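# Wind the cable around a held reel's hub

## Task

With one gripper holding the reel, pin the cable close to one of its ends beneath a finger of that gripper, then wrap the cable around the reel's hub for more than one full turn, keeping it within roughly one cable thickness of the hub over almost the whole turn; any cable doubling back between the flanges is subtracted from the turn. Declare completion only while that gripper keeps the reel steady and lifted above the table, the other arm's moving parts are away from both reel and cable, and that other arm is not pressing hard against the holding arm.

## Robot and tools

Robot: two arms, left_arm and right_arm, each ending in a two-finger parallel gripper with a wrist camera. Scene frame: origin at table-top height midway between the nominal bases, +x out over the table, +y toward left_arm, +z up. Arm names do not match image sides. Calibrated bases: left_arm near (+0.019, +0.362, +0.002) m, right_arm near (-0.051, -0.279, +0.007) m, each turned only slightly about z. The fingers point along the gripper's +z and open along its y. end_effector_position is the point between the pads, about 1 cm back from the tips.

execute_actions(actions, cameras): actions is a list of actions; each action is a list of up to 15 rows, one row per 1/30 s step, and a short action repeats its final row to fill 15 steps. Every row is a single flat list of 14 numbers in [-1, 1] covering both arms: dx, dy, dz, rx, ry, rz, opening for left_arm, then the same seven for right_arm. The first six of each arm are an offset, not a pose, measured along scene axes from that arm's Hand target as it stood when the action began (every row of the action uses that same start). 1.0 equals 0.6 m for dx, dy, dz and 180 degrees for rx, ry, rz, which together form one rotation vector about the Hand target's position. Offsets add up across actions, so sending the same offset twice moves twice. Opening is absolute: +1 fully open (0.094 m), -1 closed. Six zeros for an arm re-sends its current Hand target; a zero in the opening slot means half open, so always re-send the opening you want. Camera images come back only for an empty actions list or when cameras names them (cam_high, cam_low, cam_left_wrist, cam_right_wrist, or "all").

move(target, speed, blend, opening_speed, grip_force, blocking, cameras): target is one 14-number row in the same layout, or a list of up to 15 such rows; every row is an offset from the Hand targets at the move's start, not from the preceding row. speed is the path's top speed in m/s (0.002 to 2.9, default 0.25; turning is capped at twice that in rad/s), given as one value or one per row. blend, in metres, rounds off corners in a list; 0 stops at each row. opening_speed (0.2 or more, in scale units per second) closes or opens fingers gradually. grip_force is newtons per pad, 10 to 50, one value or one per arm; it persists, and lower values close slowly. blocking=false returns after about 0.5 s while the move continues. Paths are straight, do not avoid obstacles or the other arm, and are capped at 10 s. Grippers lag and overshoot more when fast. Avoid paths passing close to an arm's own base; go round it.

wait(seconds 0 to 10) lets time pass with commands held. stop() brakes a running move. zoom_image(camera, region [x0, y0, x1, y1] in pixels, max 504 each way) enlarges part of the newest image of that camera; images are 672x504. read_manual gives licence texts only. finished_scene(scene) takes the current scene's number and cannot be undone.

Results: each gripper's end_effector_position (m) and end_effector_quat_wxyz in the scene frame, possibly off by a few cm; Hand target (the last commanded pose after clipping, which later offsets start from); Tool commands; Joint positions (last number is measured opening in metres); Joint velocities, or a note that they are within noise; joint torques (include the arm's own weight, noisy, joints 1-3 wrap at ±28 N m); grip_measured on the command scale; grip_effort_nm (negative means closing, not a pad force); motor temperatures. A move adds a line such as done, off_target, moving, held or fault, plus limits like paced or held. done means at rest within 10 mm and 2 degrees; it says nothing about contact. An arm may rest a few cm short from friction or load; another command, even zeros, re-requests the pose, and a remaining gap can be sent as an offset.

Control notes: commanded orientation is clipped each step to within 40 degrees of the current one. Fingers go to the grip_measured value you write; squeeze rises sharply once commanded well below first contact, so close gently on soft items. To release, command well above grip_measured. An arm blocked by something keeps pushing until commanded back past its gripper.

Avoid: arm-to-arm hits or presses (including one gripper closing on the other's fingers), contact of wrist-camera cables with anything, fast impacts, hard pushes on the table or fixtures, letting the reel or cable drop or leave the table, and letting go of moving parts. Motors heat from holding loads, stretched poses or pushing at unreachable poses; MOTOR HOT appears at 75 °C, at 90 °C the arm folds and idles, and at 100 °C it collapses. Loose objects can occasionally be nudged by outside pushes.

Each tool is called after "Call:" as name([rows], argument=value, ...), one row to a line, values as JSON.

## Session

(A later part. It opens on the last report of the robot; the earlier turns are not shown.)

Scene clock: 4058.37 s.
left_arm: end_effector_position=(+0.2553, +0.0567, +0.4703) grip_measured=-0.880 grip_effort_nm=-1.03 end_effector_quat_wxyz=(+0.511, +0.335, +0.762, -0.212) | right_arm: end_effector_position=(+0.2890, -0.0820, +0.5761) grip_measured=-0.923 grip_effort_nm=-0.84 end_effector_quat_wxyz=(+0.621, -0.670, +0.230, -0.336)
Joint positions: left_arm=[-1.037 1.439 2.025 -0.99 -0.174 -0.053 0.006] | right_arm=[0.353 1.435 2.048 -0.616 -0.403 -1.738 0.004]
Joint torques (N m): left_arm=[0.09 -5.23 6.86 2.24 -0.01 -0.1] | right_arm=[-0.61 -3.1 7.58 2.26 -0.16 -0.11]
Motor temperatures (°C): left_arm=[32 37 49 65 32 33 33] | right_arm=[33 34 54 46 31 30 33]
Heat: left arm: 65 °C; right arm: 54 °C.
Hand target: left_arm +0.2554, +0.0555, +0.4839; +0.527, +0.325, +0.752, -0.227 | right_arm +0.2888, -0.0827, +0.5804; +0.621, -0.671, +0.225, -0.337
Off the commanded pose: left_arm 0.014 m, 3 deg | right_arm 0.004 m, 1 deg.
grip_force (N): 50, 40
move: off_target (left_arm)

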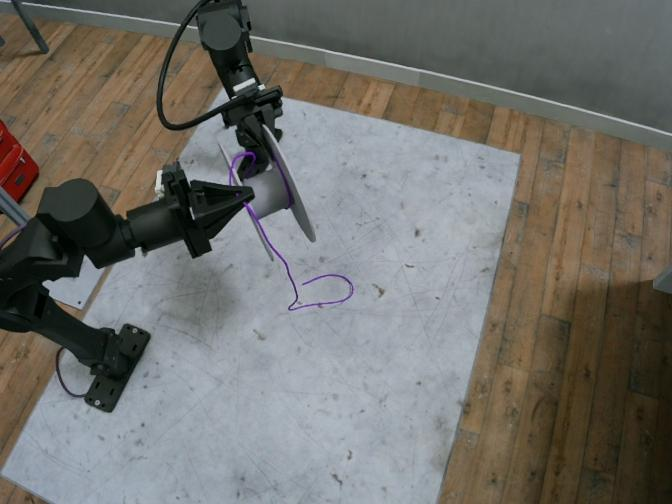

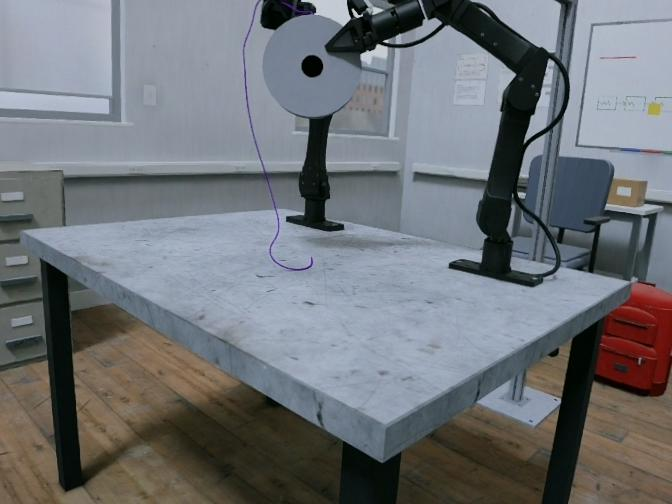

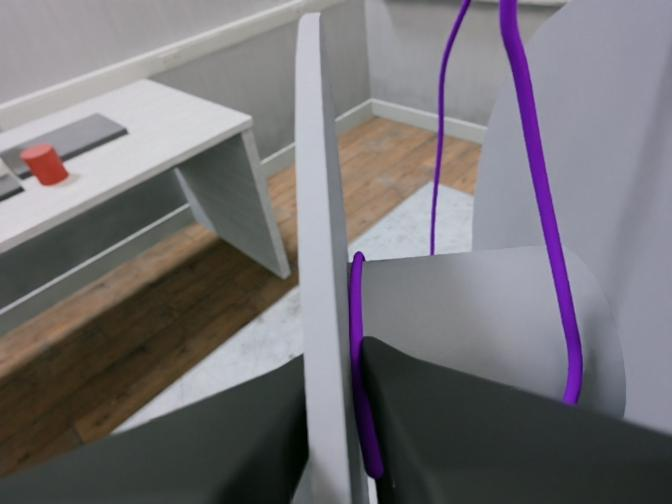

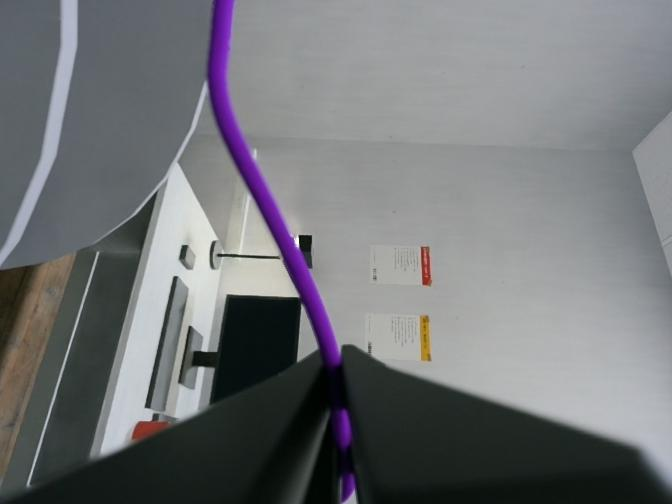

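Call:
move(target=[0,0,0,0,0,0,-1,0.0973,-0.0182,-0.0823,-0.0207,-0.019,-0.0165,-1], speed=0.1, cameras=["all"])

Call:
zoom_image(camera="cam_high", region=[160, 80, 340, 260])

Call:
zoom_image(camera="cam_low", region=[230, 0, 430, 150])

Scene clock: 4085.20 s.
left_arm: end_effector_position=(+0.2553, +0.0567, +0.4703) grip_measured=-0.880 grip_effort_nm=-1.03 end_effector_quat_wxyz=(+0.511, +0.335, +0.762, -0.212) | right_arm: end_effector_position=(+0.3427, -0.0941, +0.5358) grip_measured=-0.923 grip_effort_nm=-0.84 end_effector_quat_wxyz=(-0.598, +0.671, -0.215, +0.382)
Joint positions: left_arm=[-1.037 1.439 2.025 -0.99 -0.174 -0.053 0.006] | right_arm=[0.274 1.453 1.834 -0.375 -0.429 -1.826 0.004]
Joint torques (N m): left_arm=[0.13 -5.19 6.83 2.24 -0.02 -0.11] | right_arm=[-0.62 -4.34 5.48 2.55 -0.17 -0.08]
Motor temperatures (°C): left_arm=[32 37 49 65 32 33 33] | right_arm=[33 34 52 46 31 30 34]
Heat: left arm: 65 °C; right arm: 52 °C.
Hand target: left_arm +0.2554, +0.0555, +0.4839; +0.527, +0.325, +0.752, -0.227 | right_arm +0.3471, -0.0936, +0.5312; -0.597, +0.674, -0.212, +0.380
Off the commanded pose: left_arm 0.014 m, 3 deg | right_arm 0.007 m, 0 deg.
grip_force (N): 50, 40
move: off_target (left_arm)

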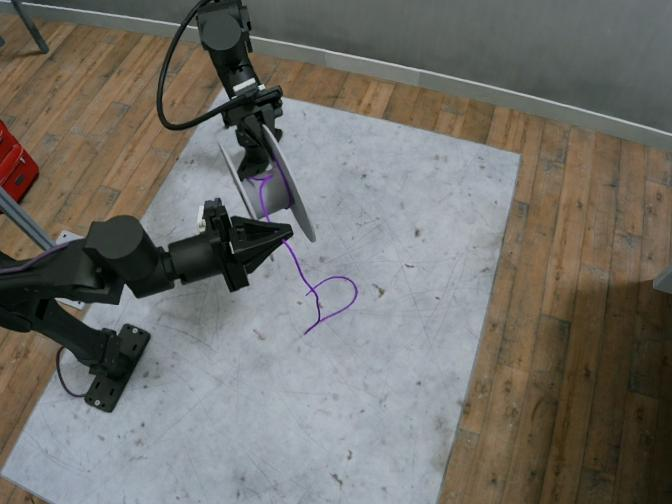

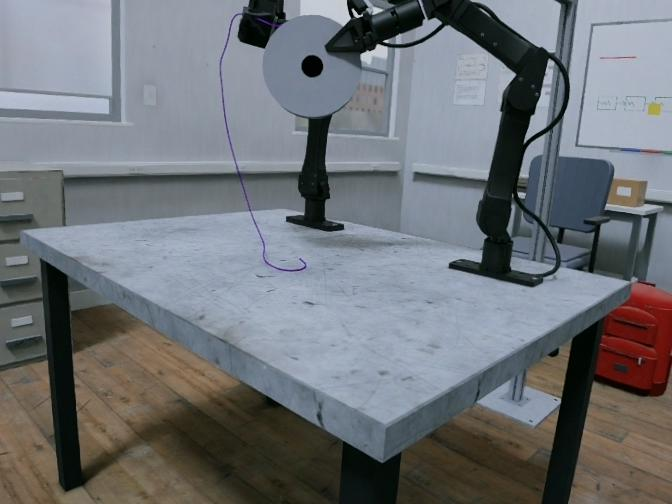

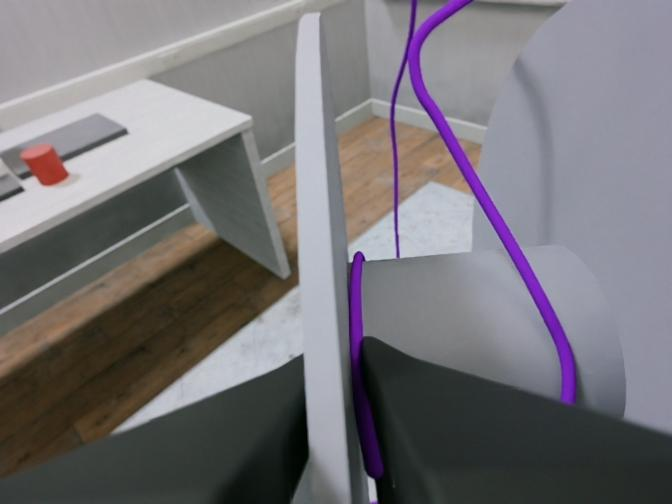

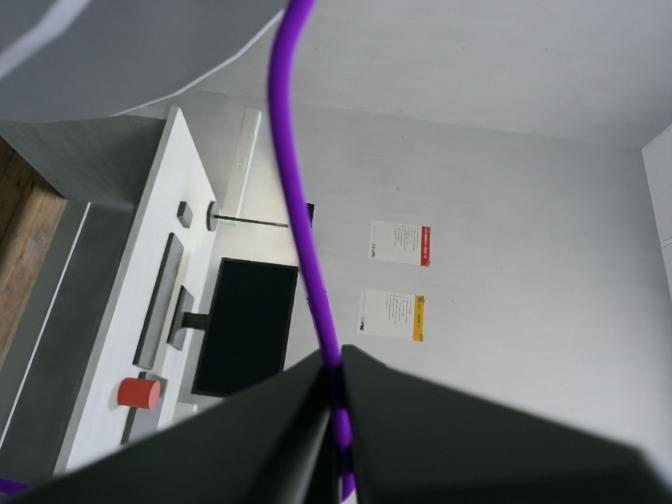

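Scaled by 2.800.

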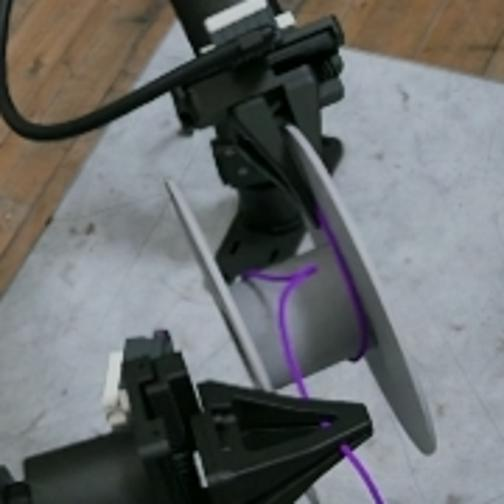

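Scaled by 2.520.

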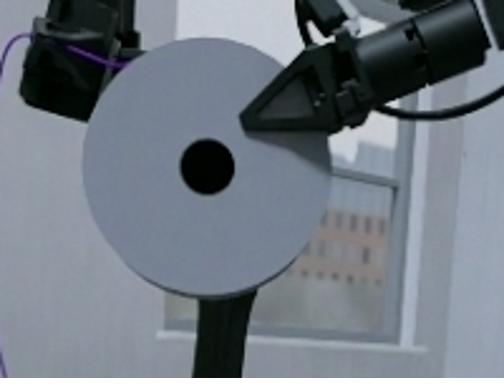

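Call:
move(target=[0,0,0,0,0,0,-1,0.035,-0.0128,-0.105,0.079,0.0699,0,-1], speed=0.1, cameras=["all"])

Call:
zoom_image(camera="cam_high", region=[160, 80, 340, 260])

Call:
zoom_image(camera="cam_low", region=[230, 0, 430, 150])

Scene clock: 4093.23 s.
left_arm: end_effector_position=(+0.2553, +0.0567, +0.4703) grip_measured=-0.880 grip_effort_nm=-1.03 end_effector_quat_wxyz=(+0.511, +0.335, +0.762, -0.212) | right_arm: end_effector_position=(+0.3788, -0.0976, +0.4569) grip_measured=-0.923 grip_effort_nm=-0.84 end_effector_quat_wxyz=(+0.639, -0.640, +0.328, -0.272)
Joint positions: left_arm=[-1.037 1.439 2.025 -0.99 -0.174 -0.053 0.006] | right_arm=[0.23 1.453 1.531 -0.119 -0.474 -1.518 0.004]
Joint torques (N m): left_arm=[0.08 -5.12 6.76 2.24 -0.02 -0.1] | right_arm=[-0.69 -8.36 5.9 2.56 -0.16 0.11]
Motor temperatures (°C): left_arm=[32 37 49 65 32 33 33] | right_arm=[33 34 51 46 31 30 34]
Heat: left arm: 65 °C; right arm: 51 °C.
Hand target: left_arm +0.2554, +0.0555, +0.4839; +0.527, +0.325, +0.752, -0.227 | right_arm +0.3681, -0.1012, +0.4682; +0.649, -0.633, +0.321, -0.275
Off the commanded pose: left_arm 0.014 m, 3 deg | right_arm 0.016 m, 2 deg.
grip_force (N): 50, 40
move: off_target (left_arm, right_arm)

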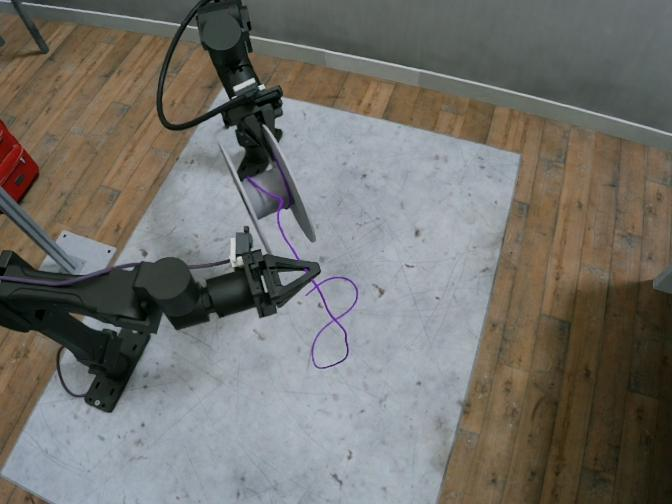

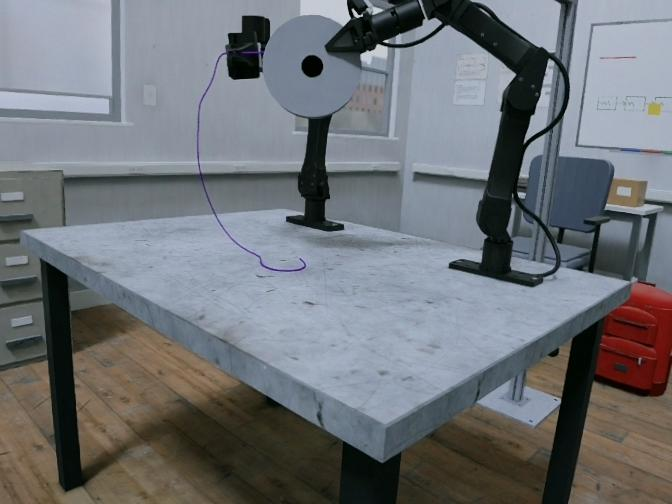

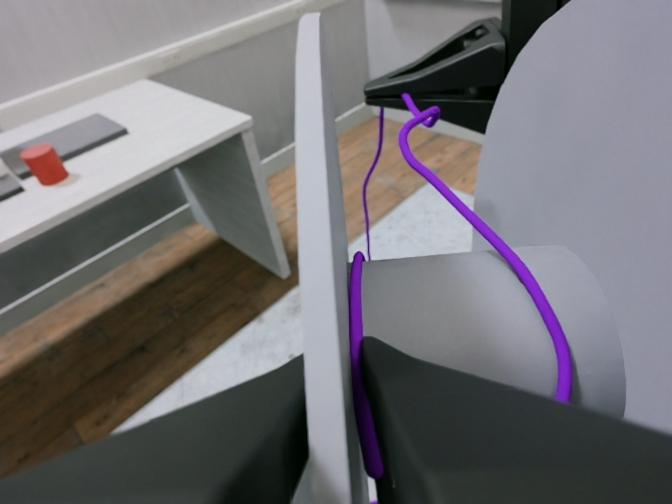

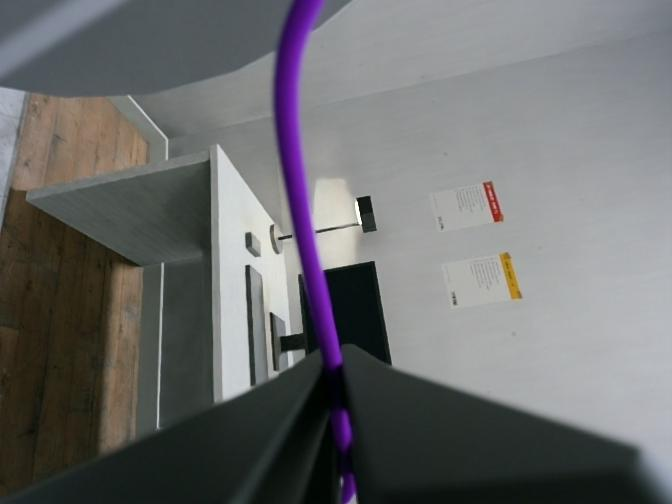

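Scaled by 2.800.

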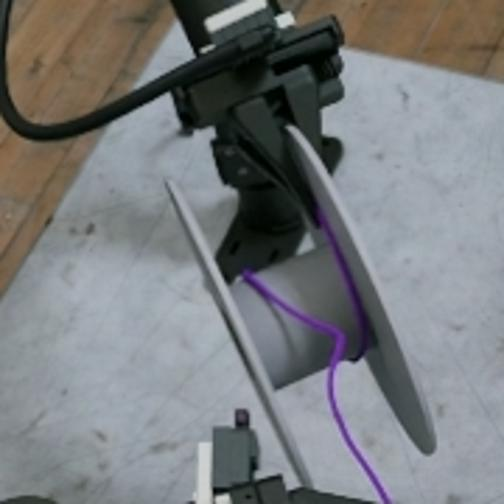

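Scaled by 2.520.

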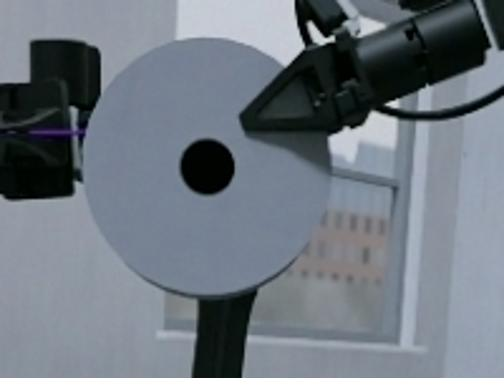

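Call:
move(target=[0,0,0,0,0,0,-1,0.0032,-0.0147,-0.092,0.0894,0.075,0,-1], speed=0.07, cameras=["all"])

Call:
zoom_image(camera="cam_high", region=[160, 80, 340, 260])

Call:
zoom_image(camera="cam_low", region=[180, 0, 380, 150])

Scene clock: 4108.80 s.
left_arm: end_effector_position=(+0.2553, +0.0567, +0.4703) grip_measured=-0.880 grip_effort_nm=-1.03 end_effector_quat_wxyz=(+0.511, +0.335, +0.762, -0.212) | right_arm: end_effector_position=(+0.3792, -0.1057, +0.4028) grip_measured=-0.923 grip_effort_nm=-0.84 end_effector_quat_wxyz=(+0.679, -0.571, +0.437, -0.149)
Joint positions: left_arm=[-1.037 1.439 2.025 -0.99 -0.174 -0.053 0.006] | right_arm=[0.2 1.407 1.268 0.102 -0.513 -1.152 0.004]
Joint torques (N m): left_arm=[0.17 -5.19 6.79 2.24 -0.01 -0.08] | right_arm=[-0.95 -8.28 6.2 2.45 -0.15 0.11]
Motor temperatures (°C): left_arm=[32 37 49 65 32 33 33] | right_arm=[33 36 50 46 31 30 34]
Heat: left arm: 65 °C; right arm: 50 °C.
Hand target: left_arm +0.2554, +0.0555, +0.4839; +0.527, +0.325, +0.752, -0.227 | right_arm +0.3700, -0.1101, +0.4129; +0.688, -0.564, +0.431, -0.151
Off the commanded pose: left_arm 0.014 m, 3 deg | right_arm 0.014 m, 2 deg.
grip_force (N): 50, 40
move: off_target (left_arm, right_arm)

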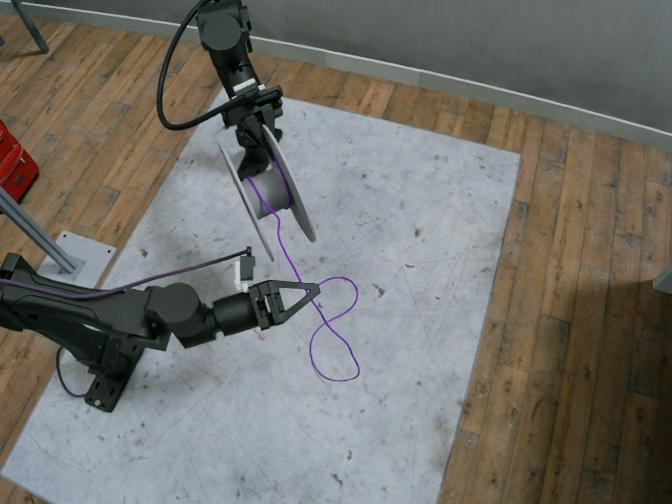

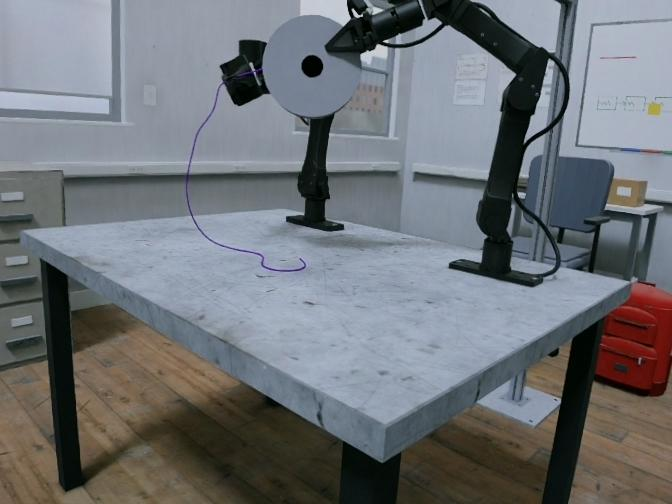

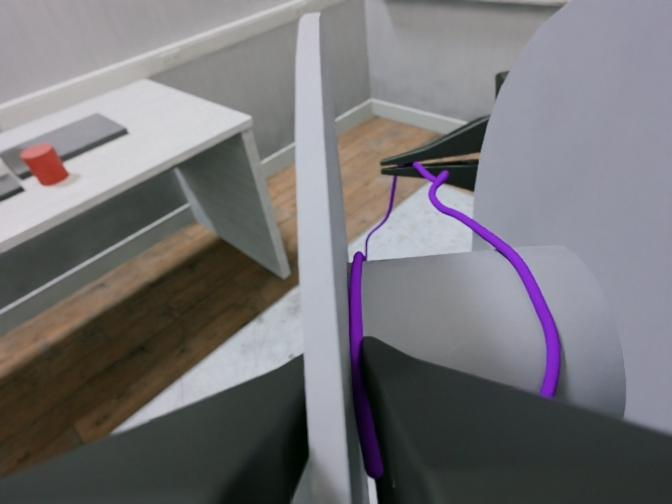

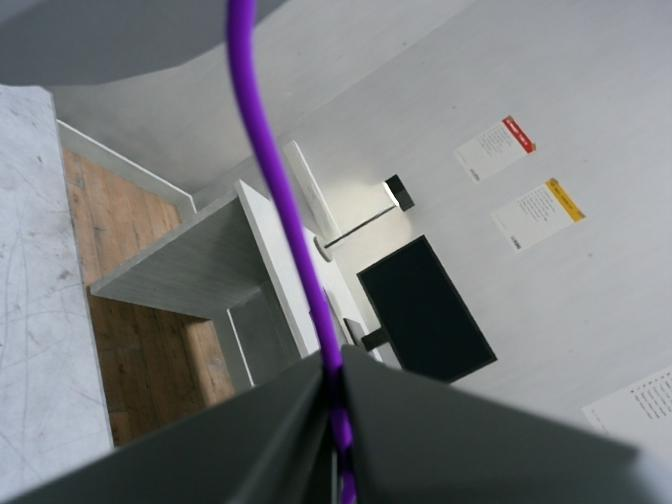

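Scaled by 2.800.

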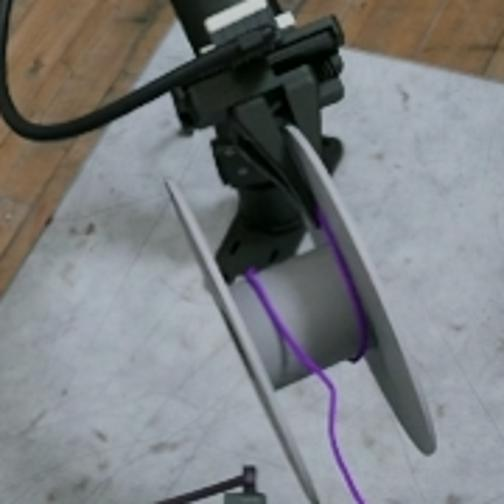

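Scaled by 2.520.

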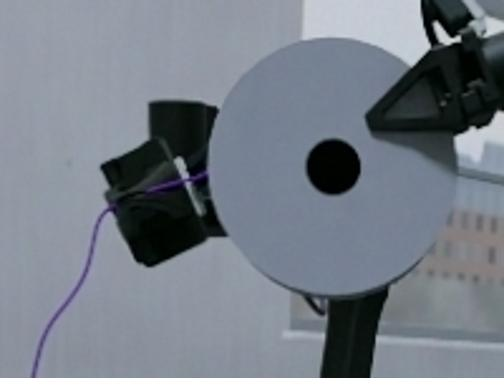

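Call:
move(target=[0,0,0,0,0,0,-1,0.0075,-0.0073,-0.0907,0.0851,0.0714,0,-1], speed=0.07, cameras=["all"])

Call:
zoom_image(camera="cam_high", region=[180, 100, 340, 260])

Scene clock: 4120.67 s.
left_arm: end_effector_position=(+0.2550, +0.0571, +0.4692) grip_measured=-0.880 grip_effort_nm=-1.03 end_effector_quat_wxyz=(+0.510, +0.336, +0.764, -0.211) | right_arm: end_effector_position=(+0.3722, -0.1011, +0.3650) grip_measured=-0.923 grip_effort_nm=-0.84 end_effector_quat_wxyz=(+0.712, -0.495, +0.498, -0.021)
Joint positions: left_arm=[-1.037 1.439 2.025 -0.995 -0.174 -0.053 0.006] | right_arm=[0.193 1.401 1.065 0.353 -0.571 -0.802 0.004]
Joint torques (N m): left_arm=[0.09 -5.23 6.74 2.28 -0.02 -0.1] | right_arm=[-1.98 -6.64 5.5 2.14 0.24 0.11]
Motor temperatures (°C): left_arm=[32 37 49 65 32 33 33] | right_arm=[33 37 50 46 31 30 34]
Heat: left arm: 65 °C; right arm: 50 °C.
Hand target: left_arm +0.2554, +0.0555, +0.4839; +0.527, +0.325, +0.752, -0.227 | right_arm +0.3745, -0.1145, +0.3586; +0.705, -0.480, +0.521, -0.029
Off the commanded pose: left_arm 0.015 m, 3 deg | right_arm 0.015 m, 3 deg.
grip_force (N): 50, 40
move: off_target (left_arm, right_arm)

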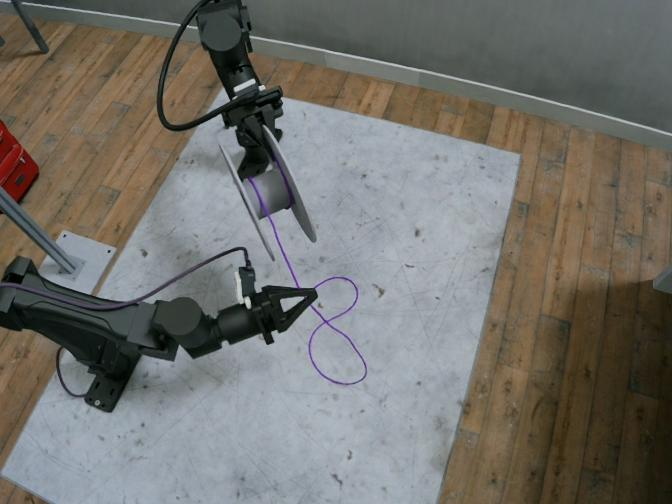

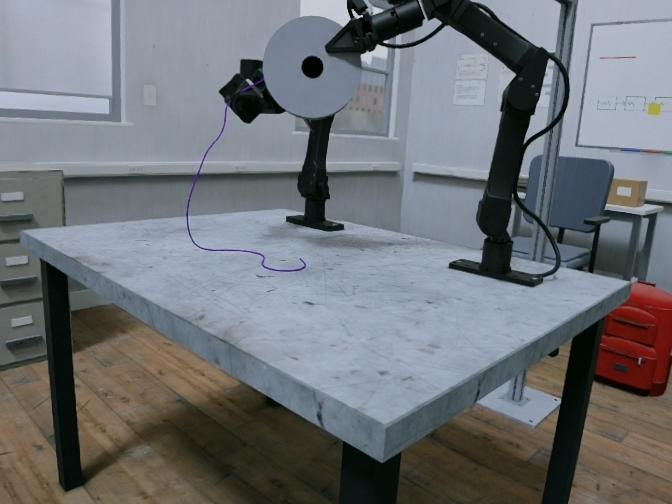

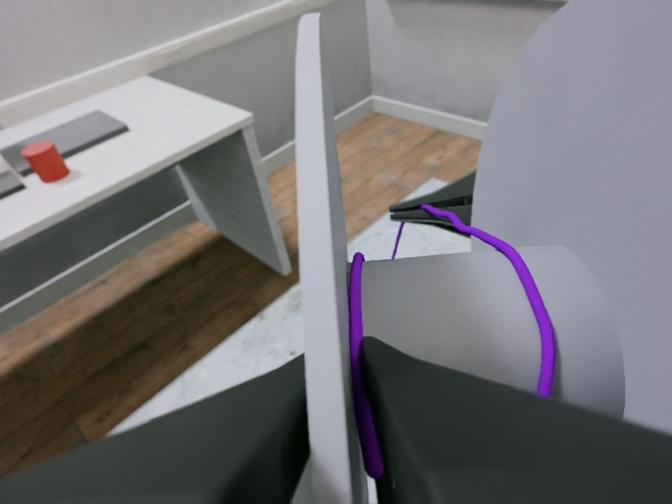

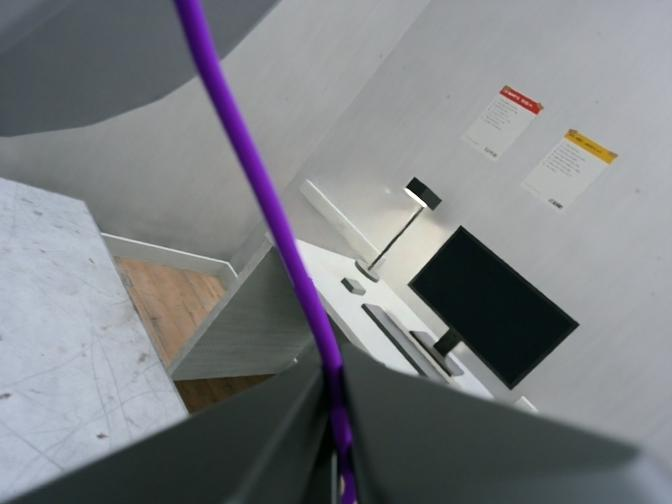

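Scaled by 3.150.

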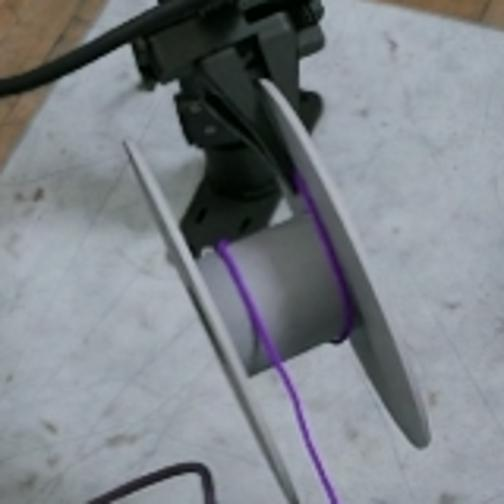

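Call:
move(target=[0,0,0,0,0,0,-1,0.0137,-0.0145,-0.0133,0,0,0,-1], speed=0.05, cameras=["all"])

Call:
zoom_image(camera="cam_high", region=[220, 140, 320, 240])

Call:
zoom_image(camera="cam_left_wrist", region=[280, 200, 660, 480])

Scene clock: 4143.53 s.
left_arm: end_effector_position=(+0.2551, +0.0572, +0.4692) grip_measured=-0.881 grip_effort_nm=-1.03 end_effector_quat_wxyz=(+0.510, +0.336, +0.764, -0.211) | right_arm: end_effector_position=(+0.3716, -0.1082, +0.3710) grip_measured=-0.923 grip_effort_nm=-0.84 end_effector_quat_wxyz=(+0.722, -0.496, +0.482, -0.024)
Joint positions: left_arm=[-1.037 1.439 2.025 -0.995 -0.175 -0.053 0.006] | right_arm=[0.163 1.401 1.057 0.398 -0.614 -0.801 0.004]
Joint torques (N m): left_arm=[0.08 -5.22 6.8 2.27 0.01 -0.11] | right_arm=[-2.29 -4.67 5.33 2.01 0.33 0.12]
Motor temperatures (°C): left_arm=[32 37 49 68 32 33 33] | right_arm=[34 37 48 44 31 30 34]
Heat: left arm: 68 °C; right arm: 48 °C.
Hand target: left_arm +0.2554, +0.0555, +0.4839; +0.527, +0.325, +0.752, -0.227 | right_arm +0.3827, -0.1231, +0.3505; +0.705, -0.480, +0.521, -0.029
Off the commanded pose: left_arm 0.015 m, 3 deg | right_arm 0.028 m, 5 deg.
grip_force (N): 50, 40
move: off_target (left_arm, right_arm)

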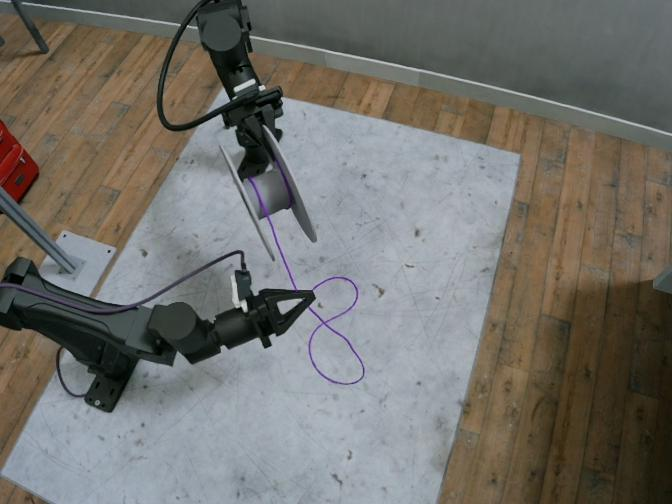

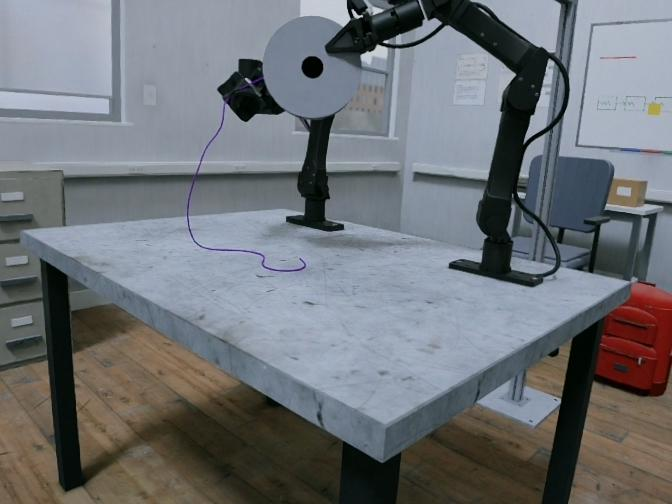

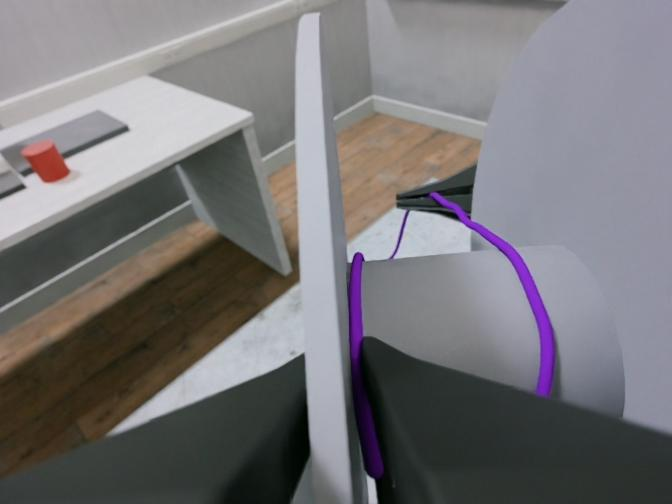

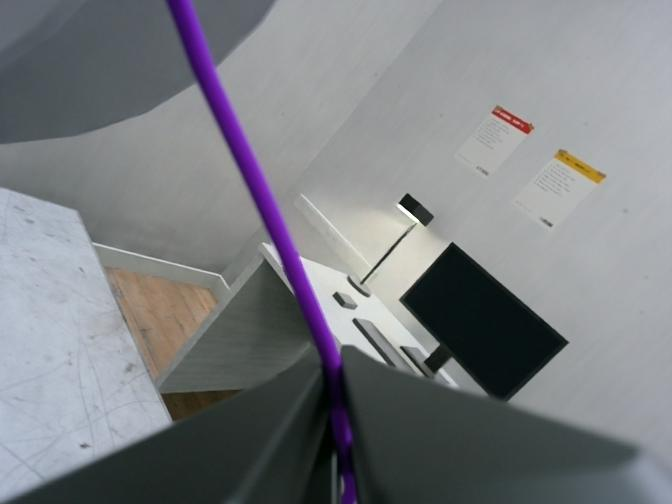

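Scaled by 5.040.

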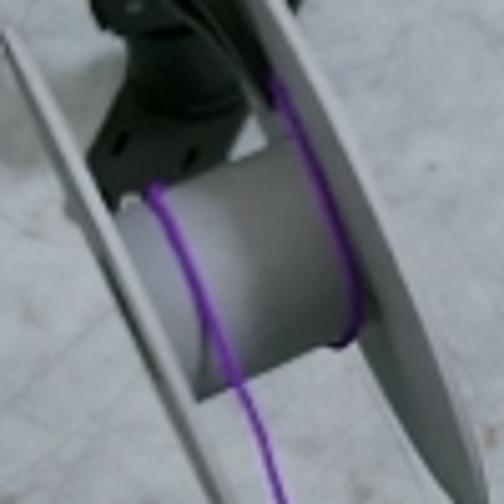

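Scaled by 1.326.

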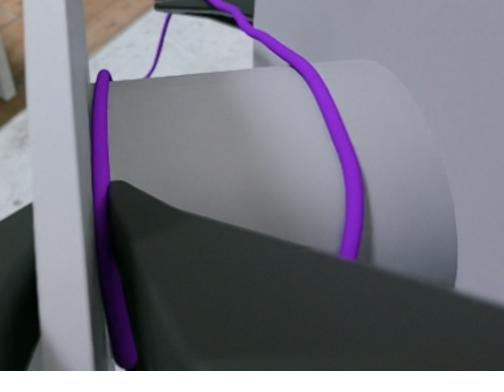

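Call:
move([
  [0,0,0,0,0,0,-1,-0.0515,0.0762,-0.0408,0.0596,0.05,0,-1],
  [0,0,0,0,0,0,-1,-0.099,0.128,-0.0742,0.1319,0.1107,0,-1],
], speed=0.07, blend=[0.015,0], cameras=["all"])

Call:
zoom_image(camera="cam_high", region=[220, 140, 320, 240])

Call:
zoom_image(camera="cam_low", region=[220, 20, 400, 170])

Scene clock: 4179.87 s.
left_arm: end_effector_position=(+0.2556, +0.0564, +0.4656) grip_measured=-0.881 grip_effort_nm=-1.03 end_effector_quat_wxyz=(+0.505, +0.338, +0.767, -0.207) | right_arm: end_effector_position=(+0.3293, -0.0439, +0.3018) grip_measured=-0.923 grip_effort_nm=-0.84 end_effector_quat_wxyz=(+0.684, -0.330, +0.631, +0.160)
Joint positions: left_arm=[-1.037 1.444 2.025 -1.003 -0.175 -0.053 0.006] | right_arm=[0.456 1.342 0.791 0.536 -0.266 -0.256 0.004]
Joint torques (N m): left_arm=[0.13 -5.76 6.75 2.36 0.01 -0.1] | right_arm=[0.42 -6.87 5.64 2.46 0.05 0.11]
Motor temperatures (°C): left_arm=[32 37 49 69 32 33 33] | right_arm=[34 36 48 43 31 30 34]
Heat: left arm: 69 °C; right arm: 48 °C.
Hand target: left_arm +0.2554, +0.0554, +0.4838; +0.527, +0.325, +0.752, -0.227 | right_arm +0.3233, -0.0463, +0.3060; +0.688, -0.324, +0.629, +0.161
Off the commanded pose: left_arm 0.018 m, 4 deg | right_arm 0.008 m, 1 deg.
grip_force (N): 50, 40
move: off_target (left_arm)

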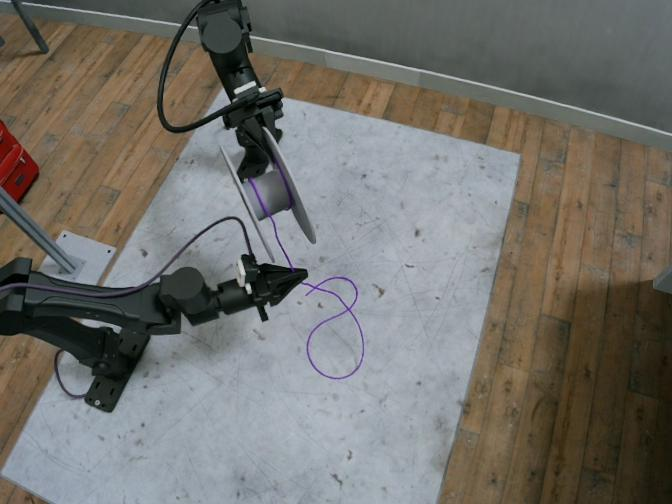

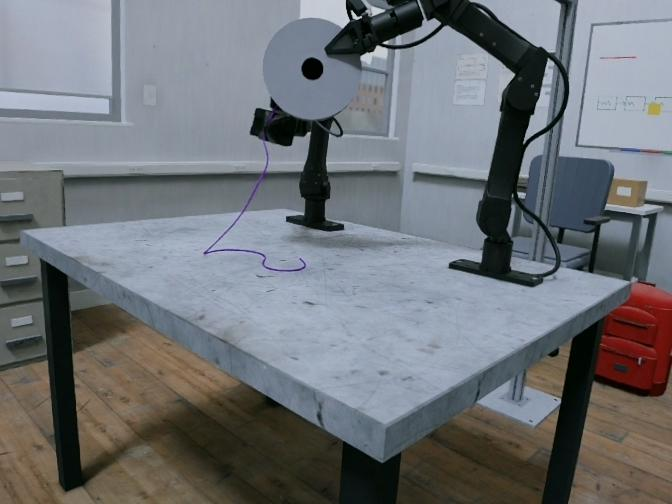

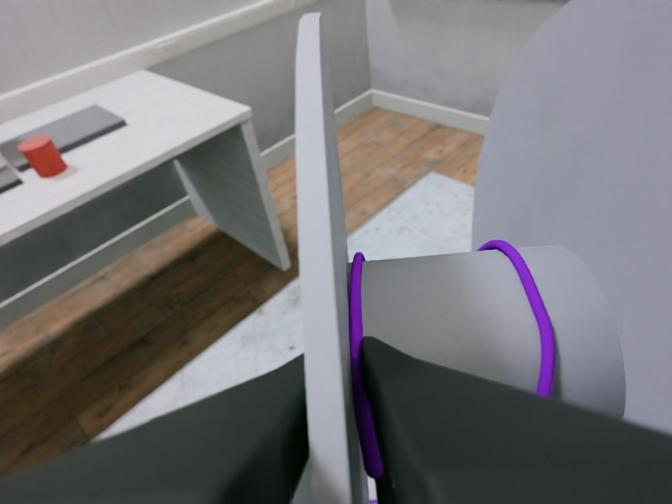

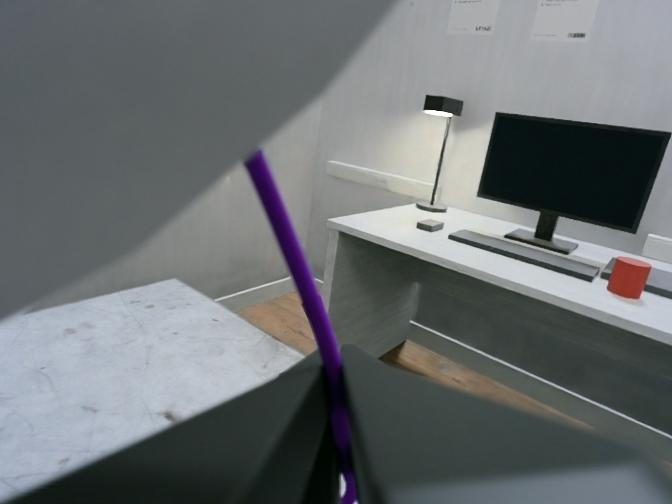

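Scaled by 5.040.

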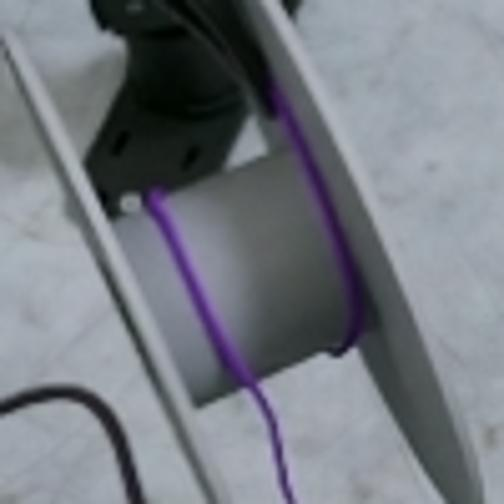

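Scaled by 2.800.

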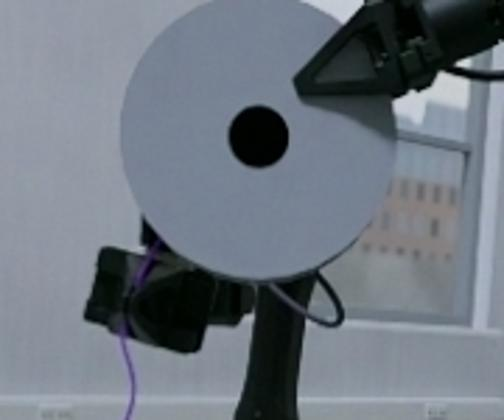

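Call:
move(target=[0,0,0,0,0,0,-1,0.006,-0.006,-0.035,0,0,0,-1], speed=0.05, cameras=["cam_high", "cam_left_wrist", "cam_right_wrist"])

Call:
zoom_image(camera="cam_high", region=[220, 140, 320, 240])

Scene clock: 4190.53 s.
left_arm: end_effector_position=(+0.2553, +0.0570, +0.4641) grip_measured=-0.881 grip_effort_nm=-1.03 end_effector_quat_wxyz=(+0.503, +0.339, +0.768, -0.206) | right_arm: end_effector_position=(+0.3253, -0.0471, +0.2986) grip_measured=-0.923 grip_effort_nm=-0.84 end_effector_quat_wxyz=(+0.699, -0.326, +0.616, +0.159)
Joint positions: left_arm=[-1.037 1.444 2.025 -1.009 -0.175 -0.053 0.006] | right_arm=[0.452 1.342 0.733 0.639 -0.269 -0.256 0.004]
Joint torques (N m): left_arm=[0.12 -5.76 6.72 2.4 0 -0.1] | right_arm=[-0.79 -4.07 5.57 2.42 -0.07 0.08]
Motor temperatures (°C): left_arm=[32 38 49 68 32 33 33] | right_arm=[34 36 48 43 31 30 34]
Heat: left arm: 68 °C; right arm: 48 °C.
Hand target: left_arm +0.2554, +0.0554, +0.4838; +0.527, +0.325, +0.752, -0.227 | right_arm +0.3269, -0.0499, +0.2849; +0.688, -0.324, +0.629, +0.161
Off the commanded pose: left_arm 0.020 m, 4 deg | right_arm 0.014 m, 2 deg.
grip_force (N): 50, 40
move: off_target (left_arm, right_arm)
Images, in order (width x height): cam_high 672x504, cam_left_wrist 672x504, cam_right_wrist 672x504.

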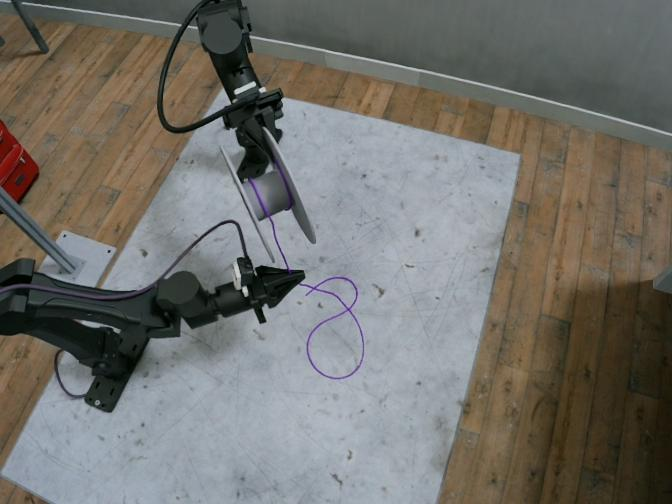

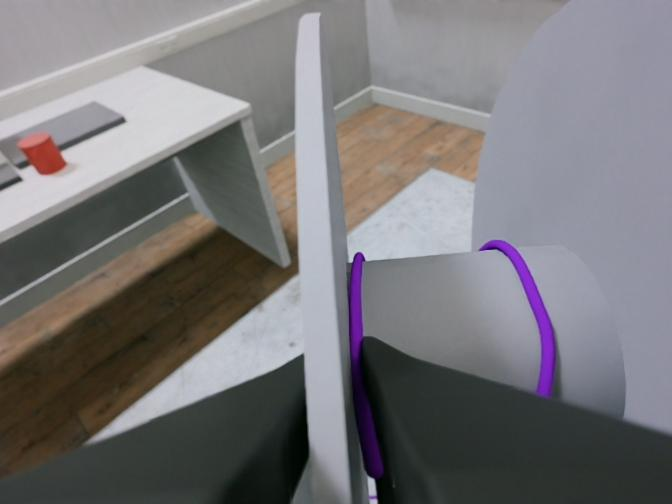

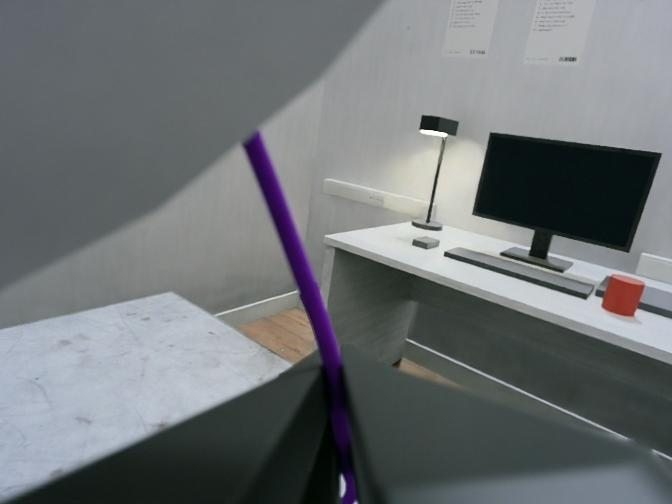

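Scaled by 5.040.

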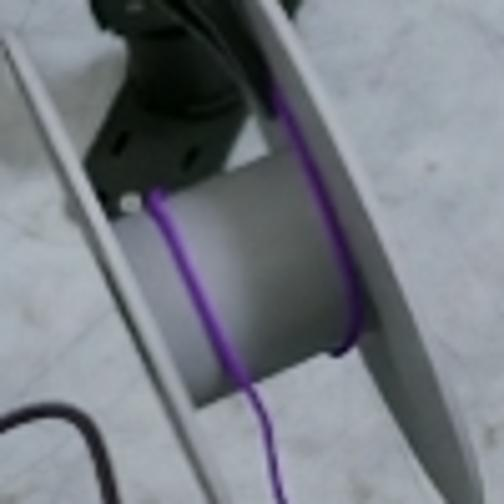

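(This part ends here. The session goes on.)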